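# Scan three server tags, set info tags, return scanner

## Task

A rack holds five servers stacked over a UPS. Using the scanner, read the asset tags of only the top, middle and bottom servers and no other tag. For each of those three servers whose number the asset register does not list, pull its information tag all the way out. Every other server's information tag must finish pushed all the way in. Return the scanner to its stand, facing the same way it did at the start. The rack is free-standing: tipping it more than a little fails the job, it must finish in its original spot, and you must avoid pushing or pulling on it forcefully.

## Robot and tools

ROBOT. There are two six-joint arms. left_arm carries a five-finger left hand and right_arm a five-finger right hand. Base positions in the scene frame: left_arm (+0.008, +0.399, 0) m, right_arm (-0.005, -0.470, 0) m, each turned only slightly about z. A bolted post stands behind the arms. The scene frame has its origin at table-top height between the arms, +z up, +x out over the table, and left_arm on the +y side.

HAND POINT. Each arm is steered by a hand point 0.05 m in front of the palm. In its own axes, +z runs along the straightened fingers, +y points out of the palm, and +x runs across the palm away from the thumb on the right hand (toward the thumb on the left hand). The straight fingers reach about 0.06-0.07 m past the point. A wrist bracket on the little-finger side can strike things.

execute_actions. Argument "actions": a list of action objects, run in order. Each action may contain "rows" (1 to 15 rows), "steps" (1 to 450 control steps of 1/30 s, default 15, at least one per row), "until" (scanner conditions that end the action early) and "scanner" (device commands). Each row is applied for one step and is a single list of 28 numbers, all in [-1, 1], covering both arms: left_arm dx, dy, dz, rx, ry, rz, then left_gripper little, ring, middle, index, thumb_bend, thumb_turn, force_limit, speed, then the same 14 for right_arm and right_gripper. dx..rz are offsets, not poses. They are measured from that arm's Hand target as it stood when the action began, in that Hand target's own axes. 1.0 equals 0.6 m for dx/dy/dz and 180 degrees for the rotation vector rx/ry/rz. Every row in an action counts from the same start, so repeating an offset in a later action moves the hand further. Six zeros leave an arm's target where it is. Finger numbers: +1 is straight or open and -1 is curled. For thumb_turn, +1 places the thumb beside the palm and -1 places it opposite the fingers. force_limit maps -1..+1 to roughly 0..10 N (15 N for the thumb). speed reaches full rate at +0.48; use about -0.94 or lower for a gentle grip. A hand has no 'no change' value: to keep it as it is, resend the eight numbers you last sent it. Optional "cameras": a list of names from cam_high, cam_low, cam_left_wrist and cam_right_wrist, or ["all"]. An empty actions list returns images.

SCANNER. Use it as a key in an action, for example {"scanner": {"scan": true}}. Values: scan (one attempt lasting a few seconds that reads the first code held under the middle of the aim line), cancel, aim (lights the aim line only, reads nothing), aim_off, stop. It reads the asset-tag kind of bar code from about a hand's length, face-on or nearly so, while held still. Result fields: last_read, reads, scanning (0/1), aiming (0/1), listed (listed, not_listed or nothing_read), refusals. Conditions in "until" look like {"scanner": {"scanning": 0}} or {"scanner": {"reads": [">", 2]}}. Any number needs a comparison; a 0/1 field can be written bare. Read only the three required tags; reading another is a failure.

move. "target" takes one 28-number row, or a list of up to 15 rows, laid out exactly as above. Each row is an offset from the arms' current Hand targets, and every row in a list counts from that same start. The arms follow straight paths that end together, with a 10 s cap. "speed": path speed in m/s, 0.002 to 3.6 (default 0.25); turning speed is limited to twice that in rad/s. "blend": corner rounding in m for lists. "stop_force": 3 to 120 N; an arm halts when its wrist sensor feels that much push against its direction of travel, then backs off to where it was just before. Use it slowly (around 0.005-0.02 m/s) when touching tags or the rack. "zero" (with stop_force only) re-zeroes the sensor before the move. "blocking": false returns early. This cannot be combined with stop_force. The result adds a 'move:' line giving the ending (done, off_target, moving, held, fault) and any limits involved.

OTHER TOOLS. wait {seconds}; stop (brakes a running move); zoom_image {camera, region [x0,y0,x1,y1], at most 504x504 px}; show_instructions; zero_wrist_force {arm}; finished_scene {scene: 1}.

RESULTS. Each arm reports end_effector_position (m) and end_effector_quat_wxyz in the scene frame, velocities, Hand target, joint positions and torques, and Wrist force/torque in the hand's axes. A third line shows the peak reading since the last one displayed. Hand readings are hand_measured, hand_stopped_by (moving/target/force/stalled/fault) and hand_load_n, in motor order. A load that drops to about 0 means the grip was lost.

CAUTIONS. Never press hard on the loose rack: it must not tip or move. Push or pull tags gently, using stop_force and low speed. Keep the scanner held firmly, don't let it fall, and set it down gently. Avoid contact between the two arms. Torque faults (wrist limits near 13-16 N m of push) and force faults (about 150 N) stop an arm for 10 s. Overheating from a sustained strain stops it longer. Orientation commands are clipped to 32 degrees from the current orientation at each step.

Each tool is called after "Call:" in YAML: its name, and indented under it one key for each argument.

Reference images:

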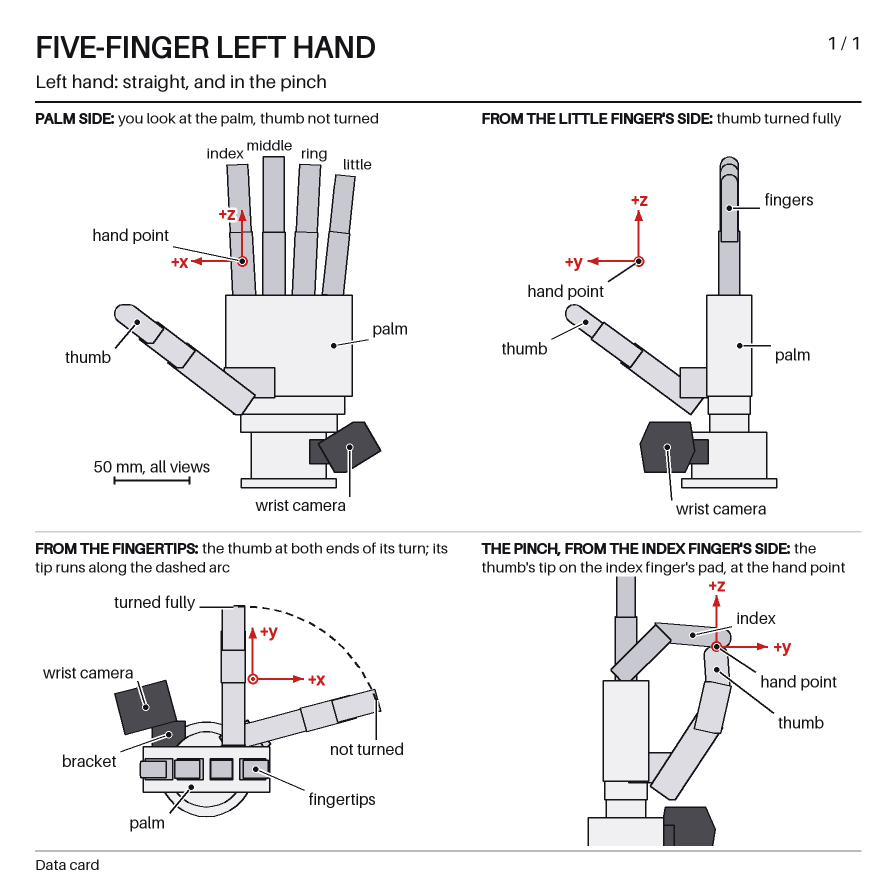

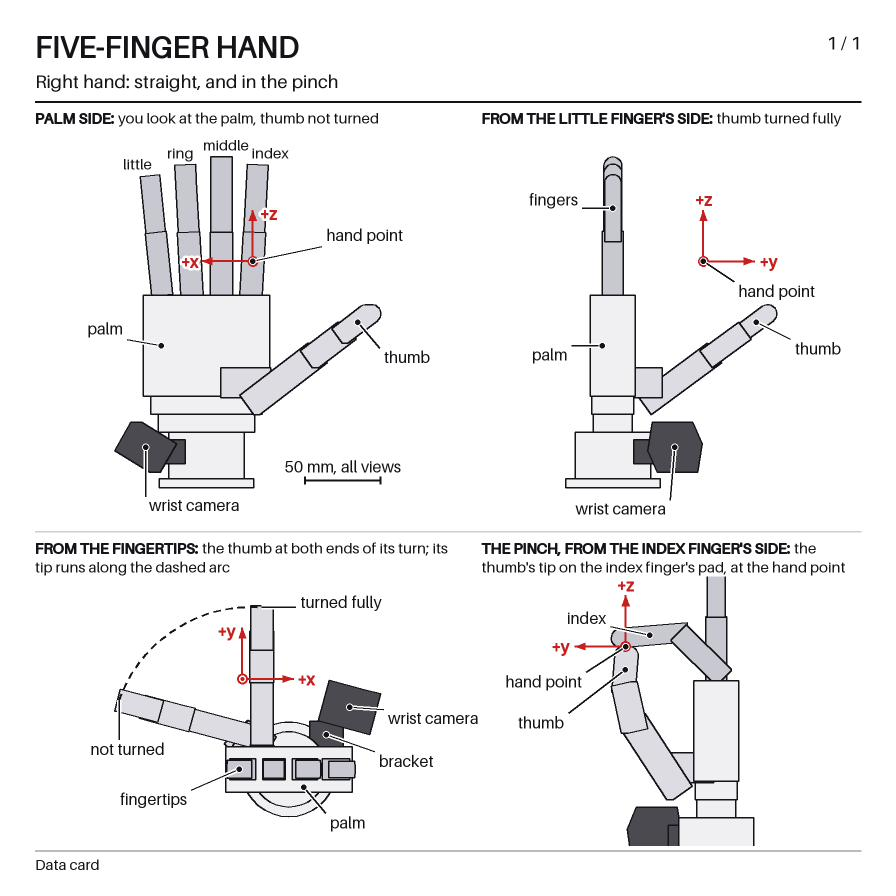

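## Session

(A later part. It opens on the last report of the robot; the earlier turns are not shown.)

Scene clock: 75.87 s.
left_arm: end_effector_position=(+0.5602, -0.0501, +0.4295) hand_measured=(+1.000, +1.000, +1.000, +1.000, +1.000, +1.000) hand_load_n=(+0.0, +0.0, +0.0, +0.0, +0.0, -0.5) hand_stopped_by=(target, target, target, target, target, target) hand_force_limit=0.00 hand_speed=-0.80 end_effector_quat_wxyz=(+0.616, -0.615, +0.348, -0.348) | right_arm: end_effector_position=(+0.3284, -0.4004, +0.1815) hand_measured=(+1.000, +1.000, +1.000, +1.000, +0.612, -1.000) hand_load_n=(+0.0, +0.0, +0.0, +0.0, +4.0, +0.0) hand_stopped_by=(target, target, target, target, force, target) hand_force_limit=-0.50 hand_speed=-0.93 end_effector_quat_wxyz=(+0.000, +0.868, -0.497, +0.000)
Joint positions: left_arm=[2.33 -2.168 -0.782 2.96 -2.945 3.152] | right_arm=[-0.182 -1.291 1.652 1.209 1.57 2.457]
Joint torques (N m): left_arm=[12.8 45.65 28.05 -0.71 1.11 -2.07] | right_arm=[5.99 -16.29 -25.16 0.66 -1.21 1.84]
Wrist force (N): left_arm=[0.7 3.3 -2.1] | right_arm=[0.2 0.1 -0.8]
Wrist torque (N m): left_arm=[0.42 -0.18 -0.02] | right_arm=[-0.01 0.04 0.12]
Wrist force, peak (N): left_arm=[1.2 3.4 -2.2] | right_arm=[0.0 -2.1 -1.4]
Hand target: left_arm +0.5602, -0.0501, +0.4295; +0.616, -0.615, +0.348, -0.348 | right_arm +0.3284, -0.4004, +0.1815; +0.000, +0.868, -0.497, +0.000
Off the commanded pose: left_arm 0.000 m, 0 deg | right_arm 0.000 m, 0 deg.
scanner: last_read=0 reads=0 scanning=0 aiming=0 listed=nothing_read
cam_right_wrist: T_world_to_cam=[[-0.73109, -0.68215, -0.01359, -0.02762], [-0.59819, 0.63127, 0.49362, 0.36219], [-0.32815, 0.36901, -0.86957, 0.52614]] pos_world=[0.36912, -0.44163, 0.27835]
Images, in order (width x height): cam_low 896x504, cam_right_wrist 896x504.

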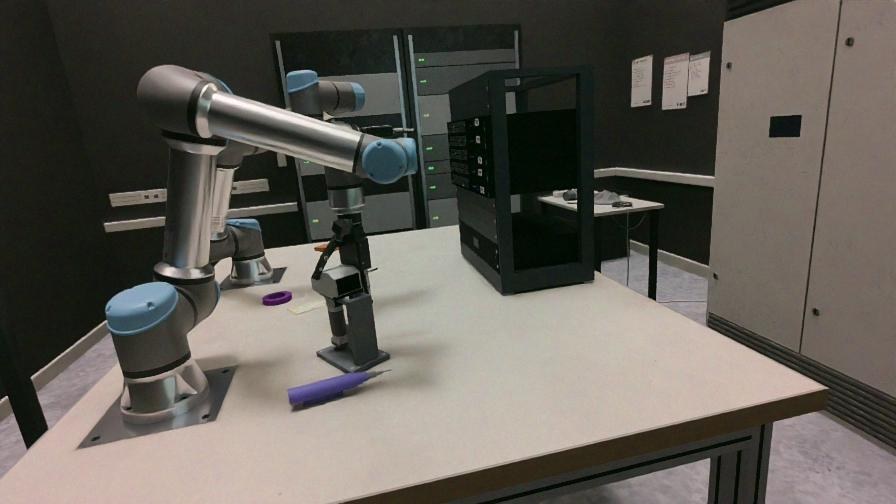

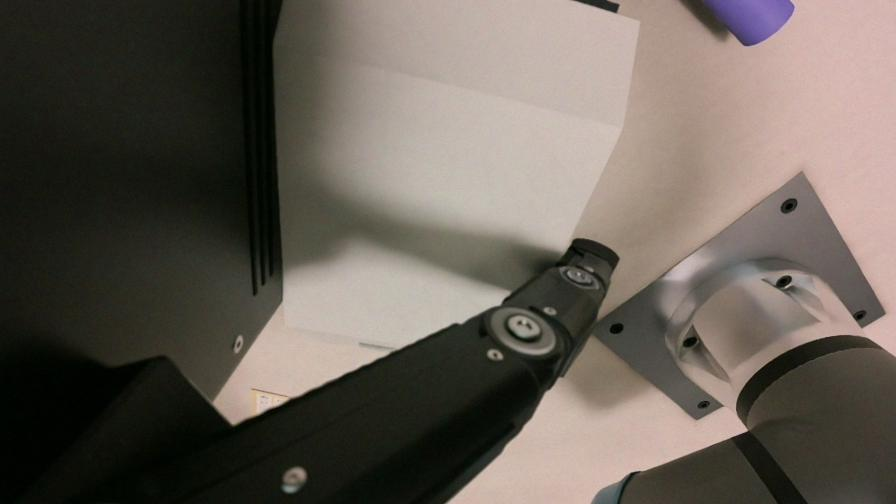

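Call:
execute_actions:
  actions:
    - {"rows":[[0,0,0,0,0,0,1,1,1,1,1,1,0,-0.8,0,0,0,0,0,0,0.9,0.7,0.68,0.68,-0.4,-1,-0.65,-0.93]],"steps":100}
    - {"rows":[[0,0,0,0,0,0,1,1,1,1,1,1,0,-0.8,0,0,0,0,0,0,0.9,0.7,0.68,0.68,-0.42,-1,0.2,-0.93]],"steps":90}
  cameras: ["cam_right_wrist","cam_low"]

Call:
zoom_image:
  camera: "cam_low"
  region: [290, 210, 400, 330]

Scene clock: 82.63 s.
left_arm: end_effector_position=(+0.5602, -0.0501, +0.4295) hand_measured=(+1.000, +1.000, +1.000, +1.000, +1.000, +1.000) hand_load_n=(+0.0, +0.0, +0.0, +0.0, +0.0, +0.0) hand_stopped_by=(target, target, target, target, target, target) hand_force_limit=0.00 hand_speed=-0.80 end_effector_quat_wxyz=(+0.616, -0.615, +0.348, -0.348) | right_arm: end_effector_position=(+0.3284, -0.4004, +0.1815) hand_measured=(+0.900, +0.824, +0.824, +0.818, +0.590, -1.000) hand_load_n=(-0.5, +2.5, +1.5, +3.0, +8.5, +0.0) hand_stopped_by=(target, force, force, force, force, target) hand_force_limit=0.20 hand_speed=-0.93 end_effector_quat_wxyz=(+0.000, +0.868, -0.497, +0.000)
Joint positions: left_arm=[2.33 -2.168 -0.782 2.96 -2.945 3.152] | right_arm=[-0.182 -1.291 1.652 1.209 1.57 2.457]
Joint torques (N m): left_arm=[12.54 45.37 28.62 -0.89 1.05 -1.85] | right_arm=[-1.59 -36.79 -12.82 3.95 0.2 1.71]
Wrist force (N): left_arm=[0.7 3.1 -2.1] | right_arm=[0.6 -10.6 1.2]
Wrist torque (N m): left_arm=[0.41 -0.18 -0.03] | right_arm=[-0.34 -0.02 -0.18]
Wrist force, peak (N): left_arm=[1.0 3.5 -2.2] | right_arm=[-0.4 -11.9 4.0]
Hand target: left_arm +0.5602, -0.0501, +0.4295; +0.616, -0.615, +0.348, -0.348 | right_arm +0.3284, -0.4004, +0.1815; +0.000, +0.868, -0.497, +0.000
Off the commanded pose: left_arm 0.000 m, 0 deg | right_arm 0.000 m, 0 deg.
scanner: last_read=0 reads=0 scanning=0 aiming=0 listed=nothing_read
cam_right_wrist: T_world_to_cam=[[-0.73113, -0.68211, -0.01356, -0.02759], [-0.59814, 0.63132, 0.49362, 0.36219], [-0.32815, 0.36901, -0.86957, 0.52614]] pos_world=[0.36912, -0.44163, 0.27835]
Images, in order (width x height): cam_low 896x504, cam_right_wrist 896x504.

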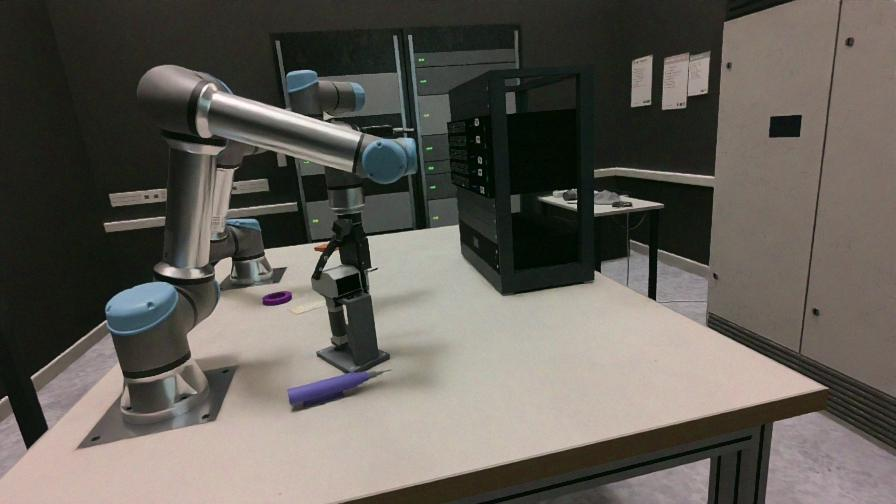

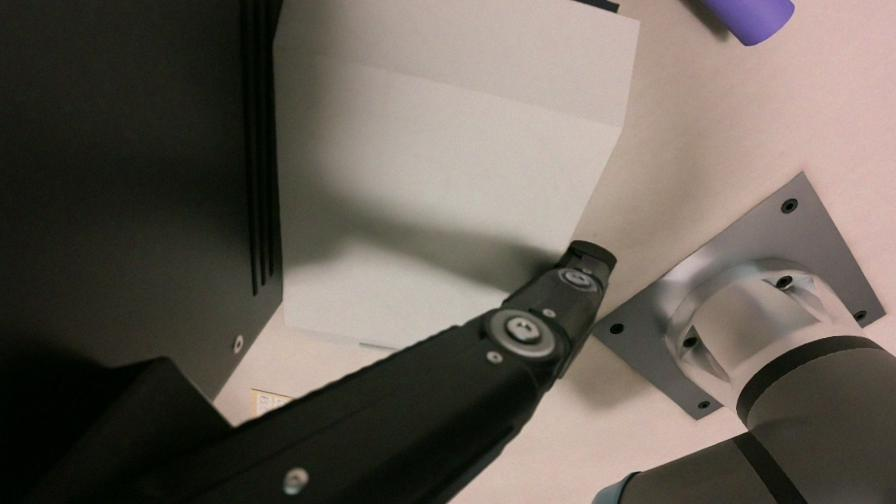

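Scaled by 4.200 from the camera's image (finer frame: 1280x720).

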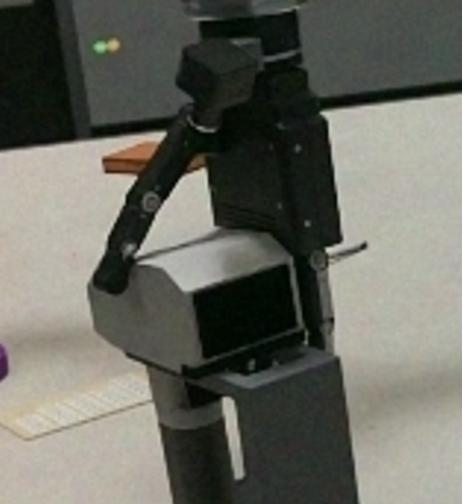

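Call:
execute_actions:
  actions:
    - {"rows":[[0,0,0,0,0,0,1,1,1,1,1,1,0,-0.8,0,0,0,0,0,0,0.9,0.87,0.87,0.87,-0.42,-1,0.2,-0.93]],"steps":60}

Scene clock: 85.57 s.
left_arm: end_effector_position=(+0.5602, -0.0501, +0.4295) hand_measured=(+1.000, +1.000, +1.000, +1.000, +1.000, +1.000) hand_load_n=(+0.0, +0.0, -0.5, +0.0, +0.0, +0.0) hand_stopped_by=(target, target, target, target, target, target) hand_force_limit=0.00 hand_speed=-0.80 end_effector_quat_wxyz=(+0.616, -0.615, +0.348, -0.348) | right_arm: end_effector_position=(+0.3284, -0.4004, +0.1815) hand_measured=(+0.900, +0.870, +0.870, +0.870, +0.590, -1.000) hand_load_n=(+0.0, +0.0, +0.0, +0.0, +8.0, +0.0) hand_stopped_by=(target, target, target, target, force, target) hand_force_limit=0.20 hand_speed=-0.93 end_effector_quat_wxyz=(+0.000, +0.868, -0.497, +0.000)
Joint positions: left_arm=[2.33 -2.168 -0.782 2.96 -2.945 3.152] | right_arm=[-0.182 -1.291 1.652 1.209 1.57 2.457]
Joint torques (N m): left_arm=[11.79 45.54 27.6 -0.5 0.92 -2.04] | right_arm=[-1.84 -29.56 -12.89 1.76 0.1 1.63]
Wrist force (N): left_arm=[0.9 3.0 -2.0] | right_arm=[2.1 -4.1 -7.5]
Wrist torque (N m): left_arm=[0.39 -0.20 -0.01] | right_arm=[0.02 0.09 0.07]
Wrist force, peak (N): left_arm=[1.0 3.4 -2.2] | right_arm=[0.2 -11.0 2.6]
Hand target: left_arm +0.5602, -0.0501, +0.4295; +0.616, -0.615, +0.348, -0.348 | right_arm +0.3284, -0.4004, +0.1815; +0.000, +0.868, -0.497, +0.000
Off the commanded pose: left_arm 0.000 m, 0 deg | right_arm 0.000 m, 0 deg.
scanner: last_read=0 reads=0 scanning=0 aiming=0 listed=nothing_read

Call:
move:
  target: [0,0,0,0,0,0,1,1,1,1,1,1,0,-0.8,0,0,-0.01,0,0,0,0.9,0.87,0.87,0.87,-0.42,-1,0.2,-0.93]
  speed: 0.01
  cameras: ["cam_right_wrist","cam_low"]

Call:
zoom_image:
  camera: "cam_low"
  region: [290, 210, 400, 330]

Scene clock: 86.77 s.
left_arm: end_effector_position=(+0.5602, -0.0501, +0.4295) hand_measured=(+1.000, +1.000, +1.000, +1.000, +1.000, +1.000) hand_load_n=(+0.0, +0.0, +0.0, +0.0, +0.0, -0.5) hand_stopped_by=(target, target, target, target, target, target) hand_force_limit=0.00 hand_speed=-0.80 end_effector_quat_wxyz=(+0.616, -0.615, +0.348, -0.348) | right_arm: end_effector_position=(+0.3284, -0.4004, +0.1876) hand_measured=(+0.900, +0.870, +0.870, +0.870, +0.588, -1.000) hand_load_n=(+0.0, +0.0, +0.0, +0.0, +0.0, +0.0) hand_stopped_by=(target, target, target, target, force, target) hand_force_limit=0.20 hand_speed=-0.93 end_effector_quat_wxyz=(+0.000, +0.868, -0.497, +0.000)
Joint positions: left_arm=[2.33 -2.168 -0.782 2.96 -2.945 3.152] | right_arm=[-0.182 -1.296 1.642 1.224 1.57 2.457]
Joint torques (N m): left_arm=[13 45.24 27.83 -0.54 0.97 -1.88] | right_arm=[-2.42 -32.67 -18.01 3.23 0 0.92]
Wrist force (N): left_arm=[1.1 3.2 -1.9] | right_arm=[-0.1 -0.1 -0.1]
Wrist torque (N m): left_arm=[0.40 -0.22 -0.01] | right_arm=[0.02 0.05 0.08]
Wrist force, peak (N): left_arm=[0.9 3.4 -2.0] | right_arm=[2.3 -4.2 -8.0]
Hand target: left_arm +0.5602, -0.0501, +0.4295; +0.616, -0.615, +0.348, -0.348 | right_arm +0.3284, -0.4004, +0.1875; +0.000, +0.868, -0.497, +0.000
Off the commanded pose: left_arm 0.000 m, 0 deg | right_arm 0.000 m, 0 deg.
scanner: last_read=0 reads=0 scanning=0 aiming=0 listed=nothing_read
move: done
cam_right_wrist: T_world_to_cam=[[-0.73113, -0.68211, -0.01356, -0.02751], [-0.59814, 0.63132, 0.49362, 0.35923], [-0.32815, 0.36901, -0.86957, 0.53136]] pos_world=[0.36912, -0.44163, 0.28435]
Images, in order (width x height): cam_low 896x504, cam_right_wrist 896x504.

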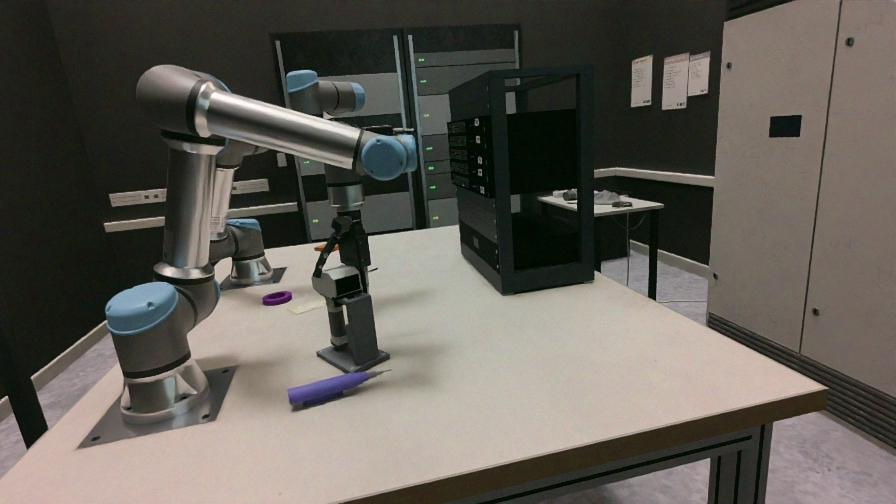

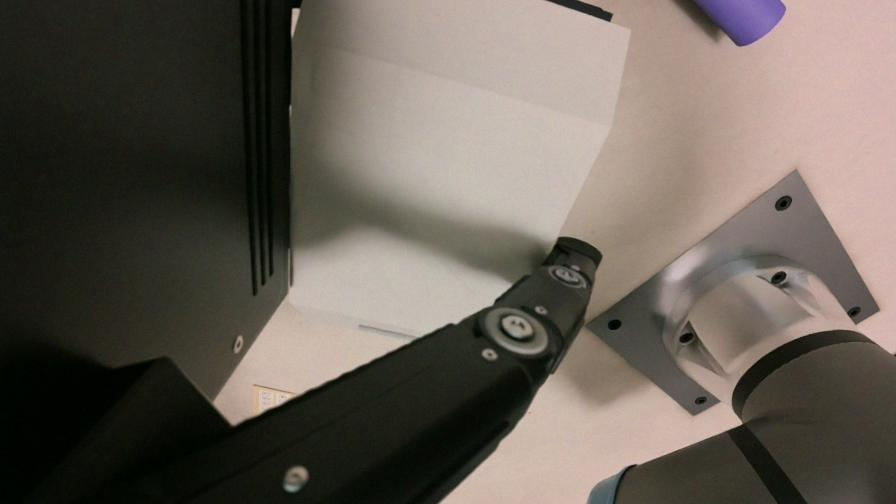

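Scaled by 4.200 from the camera's image (finer frame: 1280x720).

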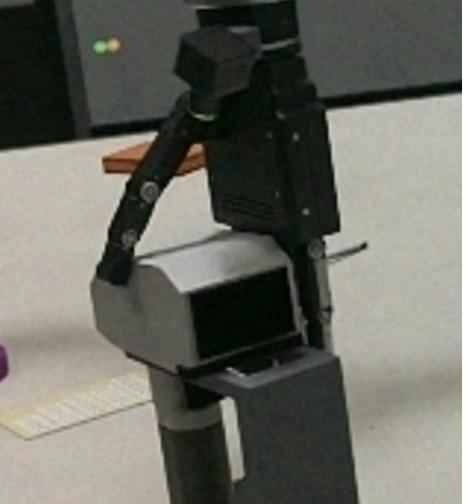

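Call:
move:
  target:
    - [0,0,0,0,0,0,1,1,1,1,1,1,0,-0.8,0,0,0,0,0,0,1,1,1,1,1,-1,0,-0.4]
    - [0,0,0,0,0,0,1,1,1,1,1,1,0,-0.8,0,0,-0.12,0,0,0,1,1,1,1,1,-1,0,-0.4]
    - [0,0,0,0,0,0,1,1,1,1,1,1,0,-0.8,0,-0.0039,-0.12,0.1556,0,0,1,1,1,1,1,-1,0,-0.4]
  speed: 0.15
  cameras: ["cam_right_wrist","cam_low","cam_high"]

Scene clock: 94.80 s.
left_arm: end_effector_position=(+0.5602, -0.0501, +0.4295) hand_measured=(+1.000, +1.000, +1.000, +1.000, +1.000, +1.000) hand_load_n=(+0.0, +0.0, -0.5, +0.0, +0.0, +0.0) hand_stopped_by=(target, target, target, target, target, target) hand_force_limit=0.00 hand_speed=-0.80 end_effector_quat_wxyz=(+0.616, -0.615, +0.348, -0.348) | right_arm: end_effector_position=(+0.3304, -0.3993, +0.2595) hand_measured=(+1.000, +1.000, +1.000, +1.000, +1.000, -1.000) hand_load_n=(+0.0, +0.5, +0.0, +0.0, +0.0, +0.0) hand_stopped_by=(target, target, target, target, target, target) hand_force_limit=0.00 hand_speed=-0.40 end_effector_quat_wxyz=(-0.210, +0.842, -0.482, +0.120)
Joint positions: left_arm=[2.33 -2.168 -0.782 2.96 -2.945 3.152] | right_arm=[-0.46 -1.642 1.766 1.152 1.175 2.239]
Joint torques (N m): left_arm=[12.43 45.01 28.72 -0.68 1.11 -1.95] | right_arm=[0.19 -5.65 -24.61 4.58 -0.5 1.71]
Wrist force (N): left_arm=[0.9 3.2 -2.2] | right_arm=[0.3 0.2 0.4]
Wrist torque (N m): left_arm=[0.44 -0.21 -0.02] | right_arm=[0.13 -0.04 0.00]
Wrist force, peak (N): left_arm=[1.0 3.6 -2.1] | right_arm=[-0.3 0.1 -1.5]
Hand target: left_arm +0.5602, -0.0501, +0.4295; +0.616, -0.615, +0.348, -0.348 | right_arm +0.3304, -0.3993, +0.2595; -0.210, +0.842, -0.482, +0.120
Off the commanded pose: left_arm 0.000 m, 0 deg | right_arm 0.000 m, 0 deg.
scanner: last_read=0 reads=0 scanning=0 aiming=0 listed=nothing_read
move: done
cam_right_wrist: T_world_to_cam=[[-0.62723, -0.62091, -0.47016, 0.08426], [-0.7781, 0.52577, 0.34369, 0.38034], [0.0338, 0.58141, -0.81291, 0.54466]] pos_world=[0.33039, -0.46433, 0.35166]
Images, in order (width x height): cam_high 896x504, cam_low 896x504, cam_right_wrist 896x504.

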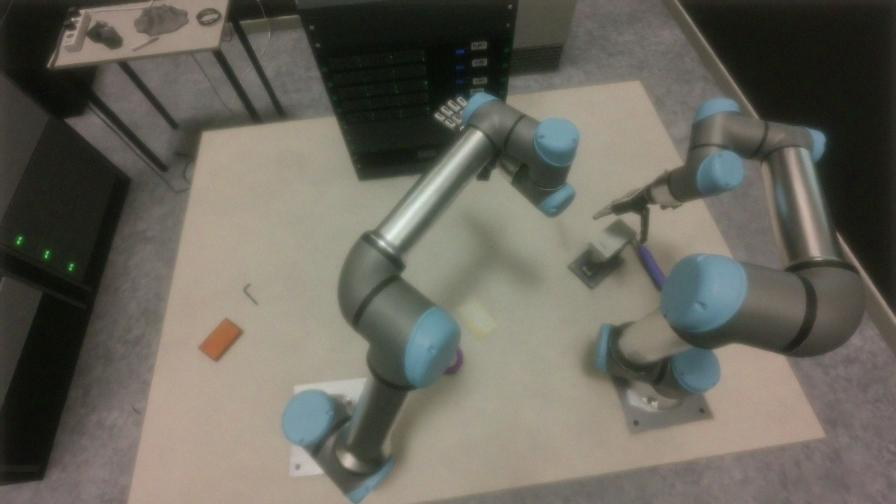

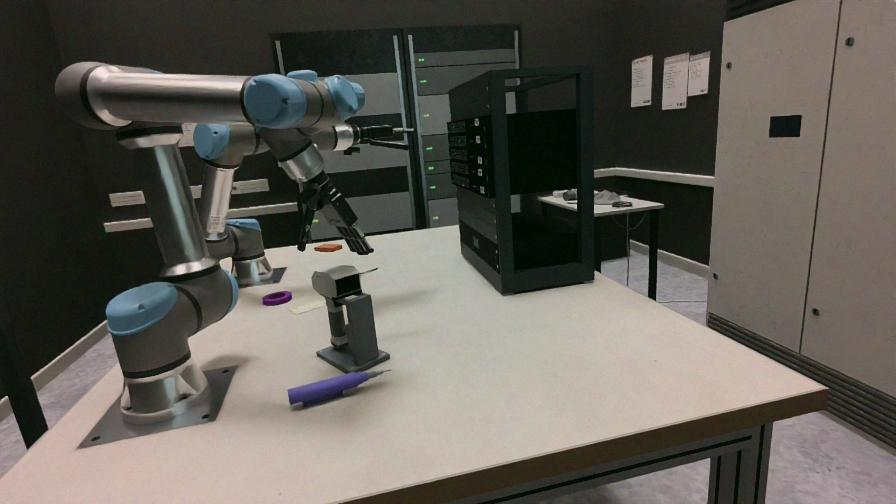

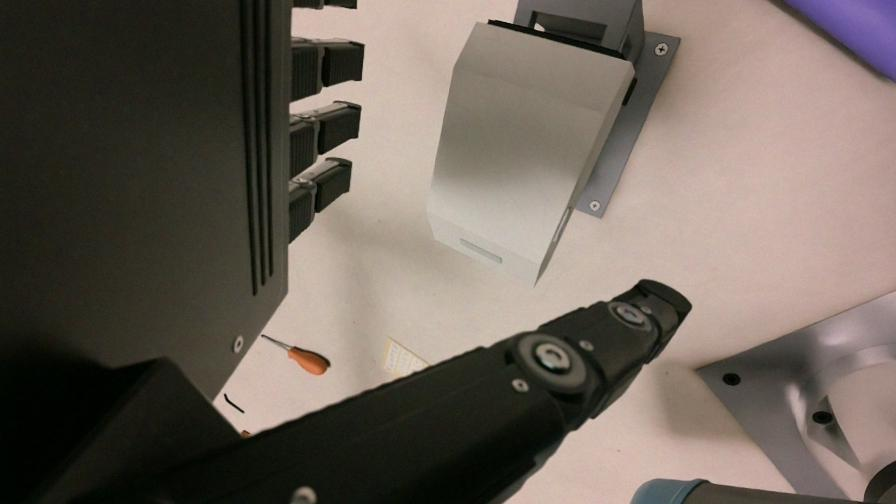

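Call:
move:
  target: [0,0,0,0,0,0,1,1,1,1,1,1,0,-0.8,0,0.0573,0.0951,0,0,0,1,1,1,1,1,-1,0,-0.4]
  speed: 0.08
  stop_force: 6
  cameras: ["cam_right_wrist","cam_low"]

Call:
zoom_image:
  camera: "cam_low"
  region: [290, 190, 400, 330]

Scene clock: 97.13 s.
left_arm: end_effector_position=(+0.5602, -0.0501, +0.4295) hand_measured=(+1.000, +1.000, +1.000, +1.000, +1.000, +1.000) hand_load_n=(+0.0, +0.0, +0.0, +0.0, +0.0, -0.5) hand_stopped_by=(target, target, target, target, target, target) hand_force_limit=0.00 hand_speed=-0.80 end_effector_quat_wxyz=(+0.616, -0.615, +0.348, -0.348) | right_arm: end_effector_position=(+0.3273, -0.4010, +0.1930) hand_measured=(+1.000, +1.000, +1.000, +1.000, +1.000, -1.000) hand_load_n=(+0.0, -0.5, +0.0, +0.0, +0.0, +0.0) hand_stopped_by=(target, target, target, target, target, target) hand_force_limit=0.00 hand_speed=-0.40 end_effector_quat_wxyz=(-0.210, +0.842, -0.482, +0.120)
Joint positions: left_arm=[2.33 -2.168 -0.782 2.96 -2.945 3.152] | right_arm=[-0.471 -1.616 1.916 0.98 1.171 2.228]
Joint torques (N m): left_arm=[12.92 46.4 27.32 -0.55 0.7 -1.96] | right_arm=[5.53 -25.54 -21.2 2.85 -0.7 1.2]
Wrist force (N): left_arm=[0.5 3.1 -2.1] | right_arm=[0.1 0.2 0.4]
Wrist torque (N m): left_arm=[0.41 -0.14 -0.03] | right_arm=[0.10 -0.03 0.07]
Wrist force, peak (N): left_arm=[1.1 3.6 -2.0] | right_arm=[0.0 0.3 1.1]
Hand target: left_arm +0.5602, -0.0501, +0.4295; +0.616, -0.615, +0.348, -0.348 | right_arm +0.3273, -0.4010, +0.1930; -0.210, +0.842, -0.482, +0.120
Off the commanded pose: left_arm 0.000 m, 0 deg | right_arm 0.000 m, 0 deg.
scanner: last_read=0 reads=0 scanning=0 aiming=0 listed=nothing_read
move: done
cam_right_wrist: T_world_to_cam=[[-0.62725, -0.6208, -0.47028, 0.05009], [-0.77809, 0.52565, 0.34391, 0.40169], [0.0337, 0.58164, -0.81275, 0.49184]] pos_world=[0.32739, -0.46613, 0.28516]
Images, in order (width x height): cam_low 896x504, cam_right_wrist 896x504.

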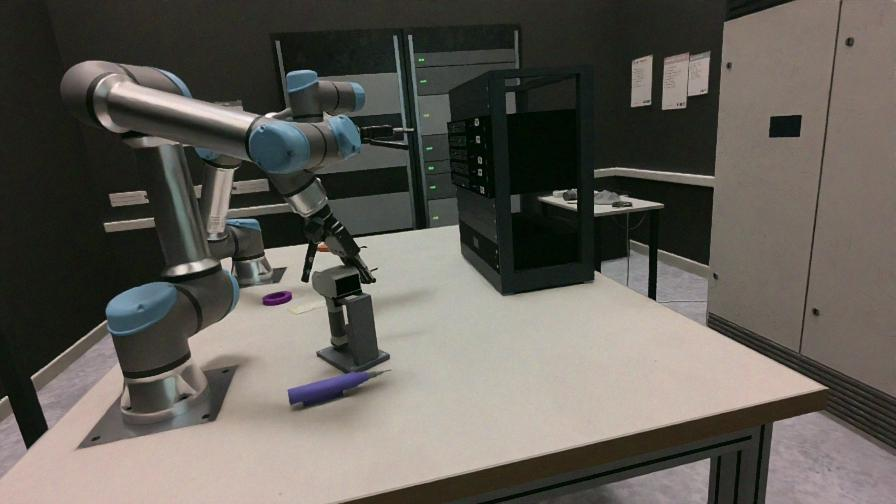

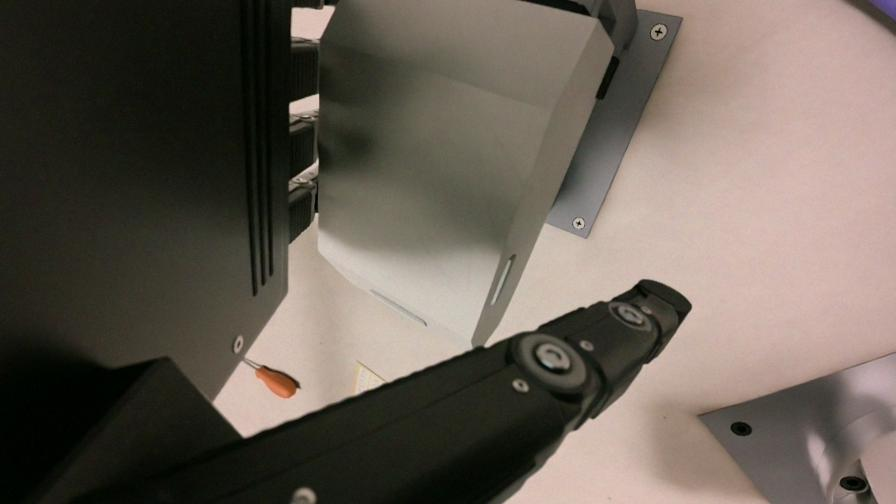

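Scaled by 3.600 from the camera's image (finer frame: 1280x720).

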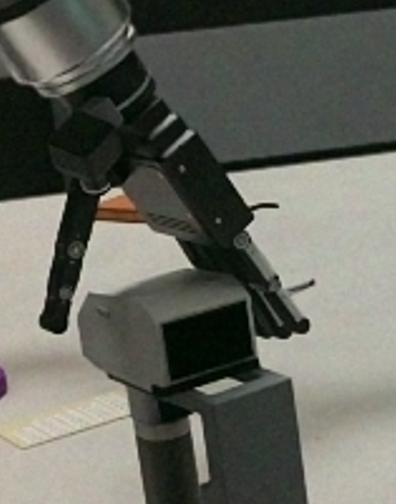

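Call:
move:
  target: [0,0,0,0,0,0,1,1,1,1,1,1,0,-0.8,0,0.0211,0.0397,0,0,0,1,1,1,1,1,-1,0,-0.4]
  speed: 0.04
  stop_force: 5
  cameras: ["cam_right_wrist","cam_low"]

Call:
zoom_image:
  camera: "cam_low"
  region: [290, 190, 400, 330]

Scene clock: 98.83 s.
left_arm: end_effector_position=(+0.5602, -0.0501, +0.4295) hand_measured=(+1.000, +1.000, +1.000, +1.000, +1.000, +1.000) hand_load_n=(+0.0, +0.0, +0.0, +0.0, +0.0, +0.0) hand_stopped_by=(target, target, target, target, target, target) hand_force_limit=0.00 hand_speed=-0.80 end_effector_quat_wxyz=(+0.616, -0.615, +0.348, -0.348) | right_arm: end_effector_position=(+0.3273, -0.4010, +0.1832) hand_measured=(+1.000, +1.000, +1.000, +1.000, +1.000, -1.000) hand_load_n=(+0.0, +0.0, +0.0, +0.0, +0.0, +0.0) hand_stopped_by=(target, target, target, target, target, target) hand_force_limit=0.00 hand_speed=-0.40 end_effector_quat_wxyz=(-0.210, +0.842, -0.482, +0.120)
Joint positions: left_arm=[2.33 -2.168 -0.782 2.96 -2.945 3.152] | right_arm=[-0.471 -1.609 1.935 0.953 1.171 2.228]
Joint torques (N m): left_arm=[12.4 44.82 27.41 -0.66 0.75 -2.04] | right_arm=[-1.71 -25.47 -11.58 -0.65 0.83 1.12]
Wrist force (N): left_arm=[0.9 3.0 -1.8] | right_arm=[0.3 -2.0 0.4]
Wrist torque (N m): left_arm=[0.38 -0.20 -0.01] | right_arm=[-0.02 -0.03 0.06]
Wrist force, peak (N): left_arm=[1.2 3.3 -2.3] | right_arm=[0.3 -15.9 -1.9]
Hand target: left_arm +0.5602, -0.0501, +0.4295; +0.616, -0.615, +0.348, -0.348 | right_arm +0.3273, -0.4010, +0.1832; -0.210, +0.842, -0.482, +0.120 (not the last commanded pose)
Off the commanded pose: left_arm 0.000 m, 0 deg | right_arm 0.017 m, 0 deg.
scanner: last_read=0 reads=0 scanning=0 aiming=0 listed=nothing_read
move: contact (right_arm)
cam_right_wrist: T_world_to_cam=[[-0.62713, -0.62091, -0.4703, 0.04545], [-0.77818, 0.52565, 0.3437, 0.40509], [0.0338, 0.58152, -0.81283, 0.48375]] pos_world=[0.32739, -0.46603, 0.27536]
Images, in order (width x height): cam_low 896x504, cam_right_wrist 896x504.

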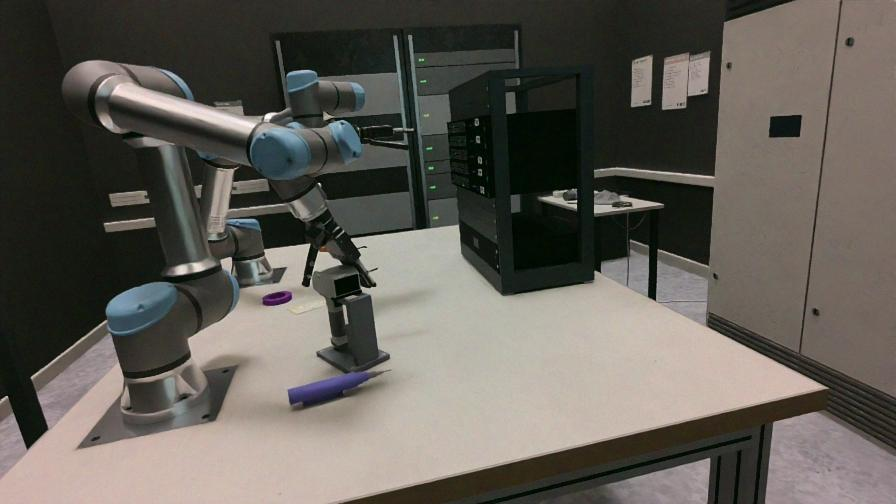

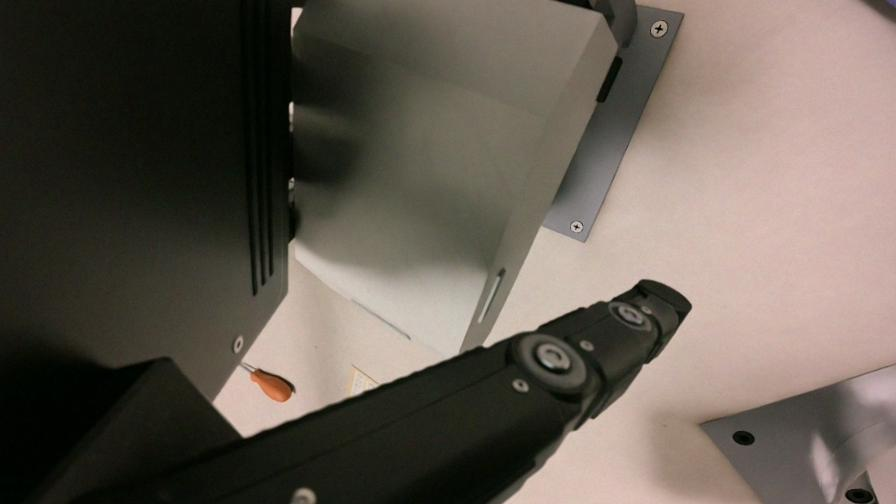

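Scaled by 3.600 from the camera's image (finer frame: 1280x720).

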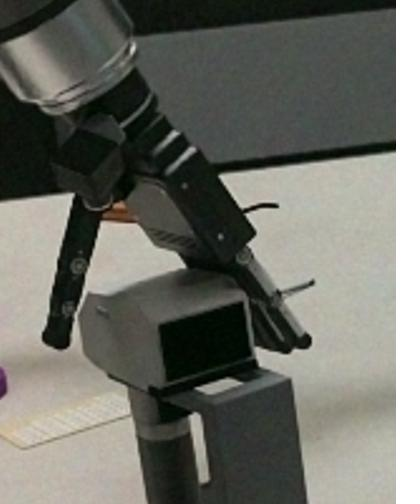

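Call:
move:
  target:
    - [0,0,0,0,0,0,1,1,1,1,1,1,0,-0.8,0,-0.0177,0.0094,0,0,0,1,1,1,1,1,-1,0,-0.4]
    - [0,0,0,0,0,0,1,1,1,1,1,1,0,-0.8,0,-0.0043,0.0344,0,0,0,1,1,1,1,1,-1,0,-0.4]
  speed: 0.03
  stop_force: 5
  cameras: ["cam_right_wrist","cam_low"]

Call:
zoom_image:
  camera: "cam_low"
  region: [290, 190, 400, 330]

Scene clock: 101.60 s.
left_arm: end_effector_position=(+0.5602, -0.0501, +0.4295) hand_measured=(+1.000, +1.000, +1.000, +1.000, +1.000, +1.000) hand_load_n=(+0.0, +0.0, +0.0, -0.5, +0.0, -0.5) hand_stopped_by=(target, target, target, target, target, target) hand_force_limit=0.00 hand_speed=-0.80 end_effector_quat_wxyz=(+0.616, -0.615, +0.348, -0.348) | right_arm: end_effector_position=(+0.3377, -0.3949, +0.1704) hand_measured=(+1.000, +1.000, +1.000, +1.000, +1.000, -1.000) hand_load_n=(+0.0, +0.0, +0.0, +0.0, +0.0, +0.0) hand_stopped_by=(target, target, target, target, target, target) hand_force_limit=0.00 hand_speed=-0.40 end_effector_quat_wxyz=(-0.210, +0.842, -0.482, +0.120)
Joint positions: left_arm=[2.33 -2.168 -0.782 2.96 -2.945 3.152] | right_arm=[-0.434 -1.572 1.93 0.907 1.182 2.266]
Joint torques (N m): left_arm=[12.23 44.12 27.35 -0.82 0.9 -1.78] | right_arm=[3.35 -25.79 -20.6 -0.31 1.04 1.15]
Wrist force (N): left_arm=[1.1 3.0 -2.1] | right_arm=[0.4 -1.7 -2.9]
Wrist torque (N m): left_arm=[0.40 -0.22 0.01] | right_arm=[0.18 0.11 -0.01]
Wrist force, peak (N): left_arm=[0.8 3.4 -2.4] | right_arm=[3.7 -21.3 -42.6]
Hand target: left_arm +0.5602, -0.0501, +0.4295; +0.616, -0.615, +0.348, -0.348 | right_arm +0.3377, -0.3949, +0.1704; -0.210, +0.842, -0.482, +0.120 (not the last commanded pose)
Off the commanded pose: left_arm 0.000 m, 0 deg | right_arm 0.004 m, 0 deg.
scanner: last_read=0 reads=0 scanning=0 aiming=0 listed=nothing_read
move: contact (right_arm); path passed 1 of 2 targets
cam_right_wrist: T_world_to_cam=[[-0.62717, -0.62092, -0.47023, 0.04961], [-0.77815, 0.52563, 0.34379, 0.41431], [0.0337, 0.58152, -0.81283, 0.46955]] pos_world=[0.33769, -0.46003, 0.26256]
Images, in order (width x height): cam_low 896x504, cam_right_wrist 896x504.

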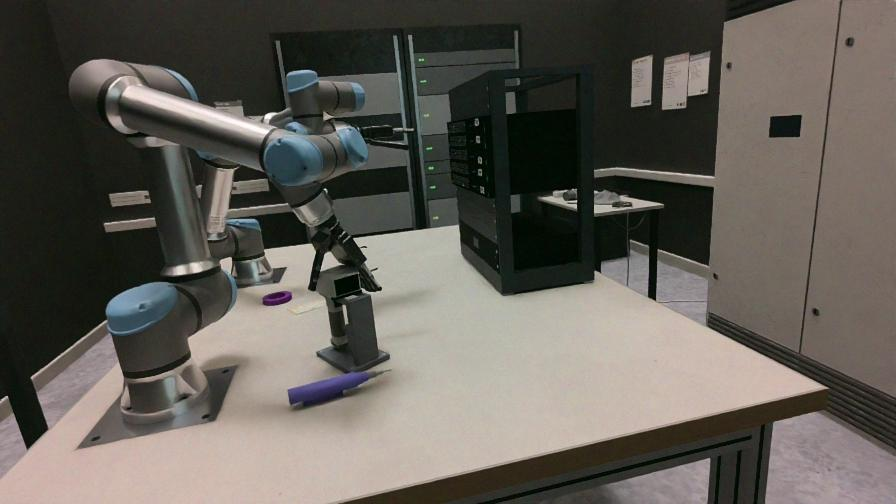

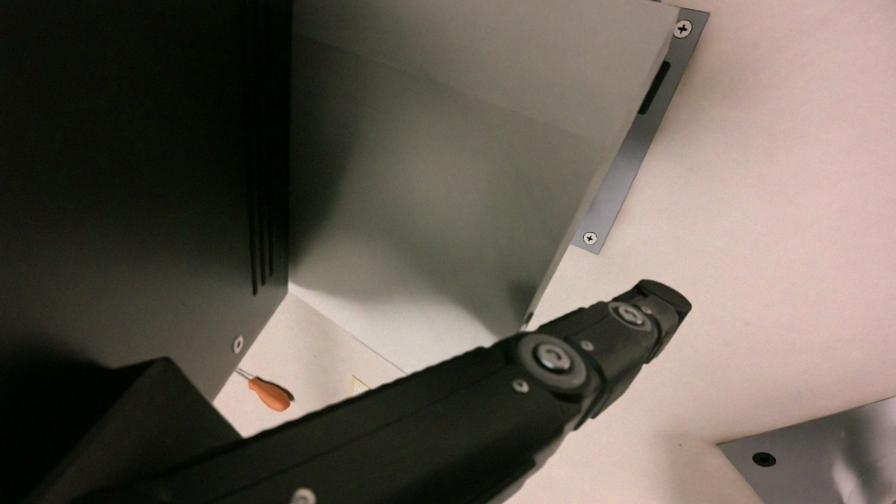

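Scaled by 3.600 from the camera's image (finer frame: 1280x720).

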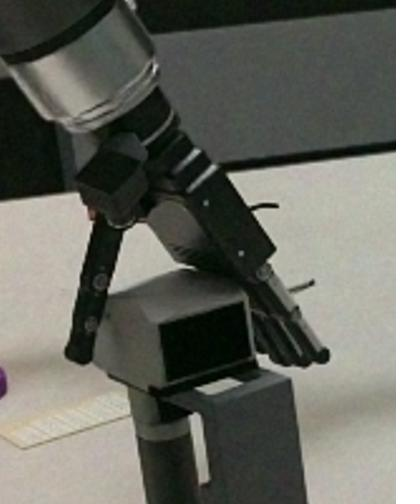

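Call:
execute_actions:
  actions:
    - {"rows":[[0,0,0,0,0,0,1,1,1,1,1,1,0,-0.8,0,-0.0012,-0.0022,0,0,0,1,1,1,1,-0.2,-1,-0.6,-0.93]],"steps":240}
  cameras: ["cam_right_wrist","cam_low"]

Call:
zoom_image:
  camera: "cam_low"
  region: [290, 190, 400, 330]

Scene clock: 110.03 s.
left_arm: end_effector_position=(+0.5602, -0.0501, +0.4295) hand_measured=(+1.000, +1.000, +1.000, +1.000, +1.000, +1.000) hand_load_n=(-0.5, +0.0, +0.0, +0.0, +0.0, +0.0) hand_stopped_by=(target, target, target, target, target, target) hand_force_limit=0.00 hand_speed=-0.80 end_effector_quat_wxyz=(+0.616, -0.615, +0.348, -0.348) | right_arm: end_effector_position=(+0.3377, -0.3949, +0.1719) hand_measured=(+1.000, +1.000, +1.000, +1.000, +0.504, -1.000) hand_load_n=(+0.0, +0.0, +0.0, +0.0, +3.0, +0.5) hand_stopped_by=(target, target, target, target, force, target) hand_force_limit=-0.60 hand_speed=-0.93 end_effector_quat_wxyz=(-0.210, +0.842, -0.482, +0.120)
Joint positions: left_arm=[2.33 -2.168 -0.782 2.96 -2.945 3.152] | right_arm=[-0.434 -1.573 1.927 0.911 1.182 2.266]
Joint torques (N m): left_arm=[12.28 45.21 28.69 -0.56 0.82 -1.98] | right_arm=[5.49 -5.24 -14.49 -0.62 -1.97 1.33]
Wrist force (N): left_arm=[1.1 3.0 -1.8] | right_arm=[0.2 -0.1 -0.9]
Wrist torque (N m): left_arm=[0.37 -0.23 0.01] | right_arm=[0.13 -0.02 0.06]
Wrist force, peak (N): left_arm=[0.8 3.6 -2.1] | right_arm=[0.4 -1.8 -2.5]
Hand target: left_arm +0.5602, -0.0501, +0.4295; +0.616, -0.615, +0.348, -0.348 | right_arm +0.3377, -0.3949, +0.1719; -0.210, +0.842, -0.482, +0.120
Off the commanded pose: left_arm 0.000 m, 0 deg | right_arm 0.000 m, 0 deg.
scanner: last_read=0 reads=0 scanning=0 aiming=0 listed=nothing_read
cam_right_wrist: T_world_to_cam=[[-0.62717, -0.62089, -0.47028, 0.05034], [-0.77815, 0.52568, 0.34372, 0.41384], [0.0338, 0.58152, -0.81283, 0.47073]] pos_world=[0.33769, -0.46003, 0.26406]
Images, in order (width x height): cam_low 896x504, cam_right_wrist 896x504.

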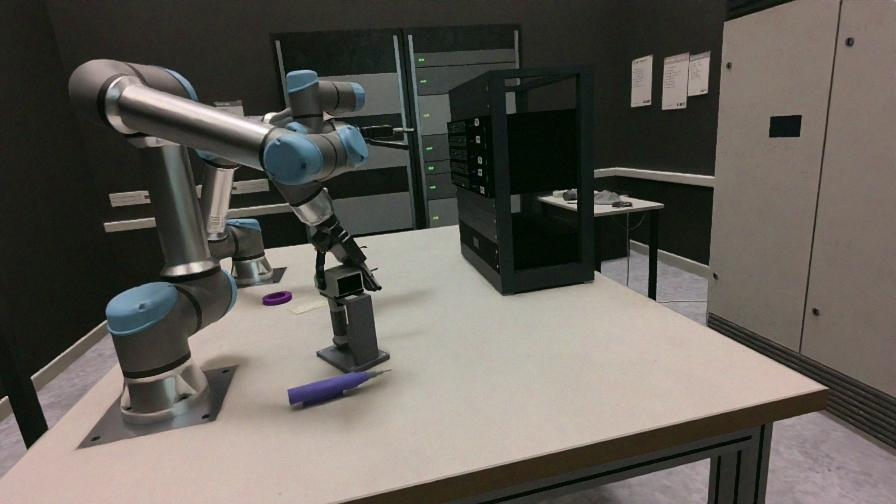

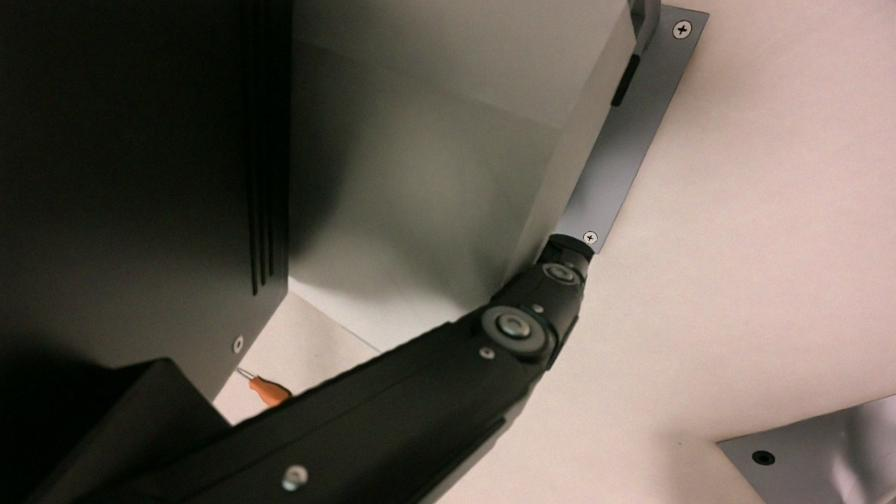

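Scaled by 3.600 from the camera's image (finer frame: 1280x720).

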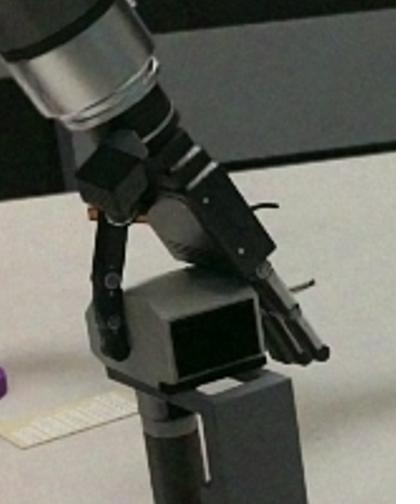

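Call:
execute_actions:
  actions:
    - {"rows":[[0,0,0,0,0,0,1,1,1,1,1,1,0,-0.8,0,0,0,0,0,0,0.65,0.2,0.2,0.2,-0.2,-1,-0.65,-0.93]],"steps":200}
  cameras: ["cam_right_wrist","cam_low"]

Call:
zoom_image:
  camera: "cam_low"
  region: [290, 190, 400, 330]

Scene clock: 117.27 s.
left_arm: end_effector_position=(+0.5602, -0.0501, +0.4295) hand_measured=(+1.000, +1.000, +1.000, +1.000, +1.000, +1.000) hand_load_n=(+0.0, +0.0, +0.0, +0.0, +0.0, -0.5) hand_stopped_by=(target, target, target, target, target, target) hand_force_limit=0.00 hand_speed=-0.80 end_effector_quat_wxyz=(+0.616, -0.615, +0.348, -0.348) | right_arm: end_effector_position=(+0.3377, -0.3949, +0.1719) hand_measured=(+0.650, +0.456, +0.470, +0.482, +0.506, -1.000) hand_load_n=(+0.0, +2.0, +1.5, +2.0, +11.0, +0.0) hand_stopped_by=(target, force, force, force, force, target) hand_force_limit=-0.65 hand_speed=-0.93 end_effector_quat_wxyz=(-0.210, +0.842, -0.482, +0.120)
Joint positions: left_arm=[2.33 -2.168 -0.782 2.96 -2.945 3.152] | right_arm=[-0.434 -1.573 1.927 0.911 1.182 2.266]
Joint torques (N m): left_arm=[10.71 44.57 29.41 -0.55 0.28 -1.98] | right_arm=[5.33 -9.39 -15.67 0.72 -1.96 1.31]
Wrist force (N): left_arm=[1.0 3.1 -2.2] | right_arm=[0.3 0.4 1.3]
Wrist torque (N m): left_arm=[0.42 -0.22 0.00] | right_arm=[0.09 -0.06 0.09]
Wrist force, peak (N): left_arm=[1.1 3.5 -2.3] | right_arm=[-0.4 1.3 3.0]
Hand target: left_arm +0.5602, -0.0501, +0.4295; +0.616, -0.615, +0.348, -0.348 | right_arm +0.3377, -0.3949, +0.1719; -0.210, +0.842, -0.482, +0.120
Off the commanded pose: left_arm 0.000 m, 0 deg | right_arm 0.000 m, 0 deg.
scanner: last_read=0 reads=0 scanning=0 aiming=0 listed=nothing_read
cam_right_wrist: T_world_to_cam=[[-0.62717, -0.62089, -0.47028, 0.05034], [-0.77815, 0.52568, 0.34372, 0.41384], [0.0338, 0.58152, -0.81283, 0.47073]] pos_world=[0.33769, -0.46003, 0.26406]
Images, in order (width x height): cam_low 896x504, cam_right_wrist 896x504.

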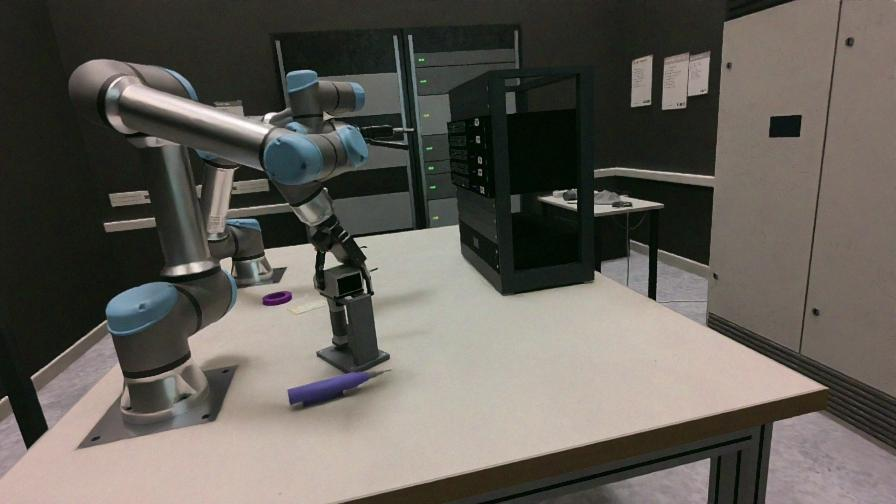

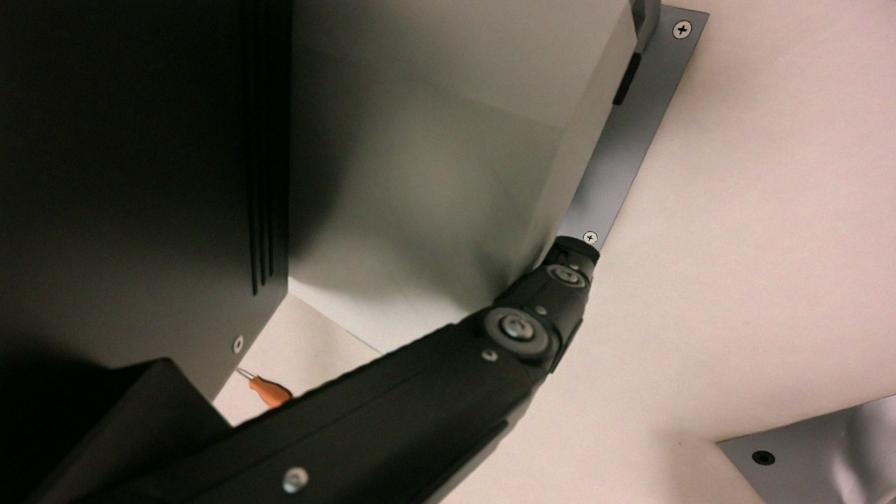

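Scaled by 3.600 from the camera's image (finer frame: 1280x720).

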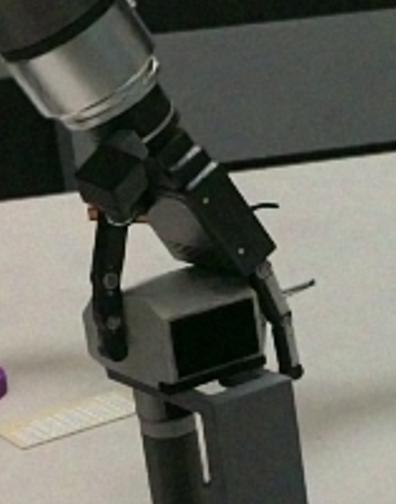

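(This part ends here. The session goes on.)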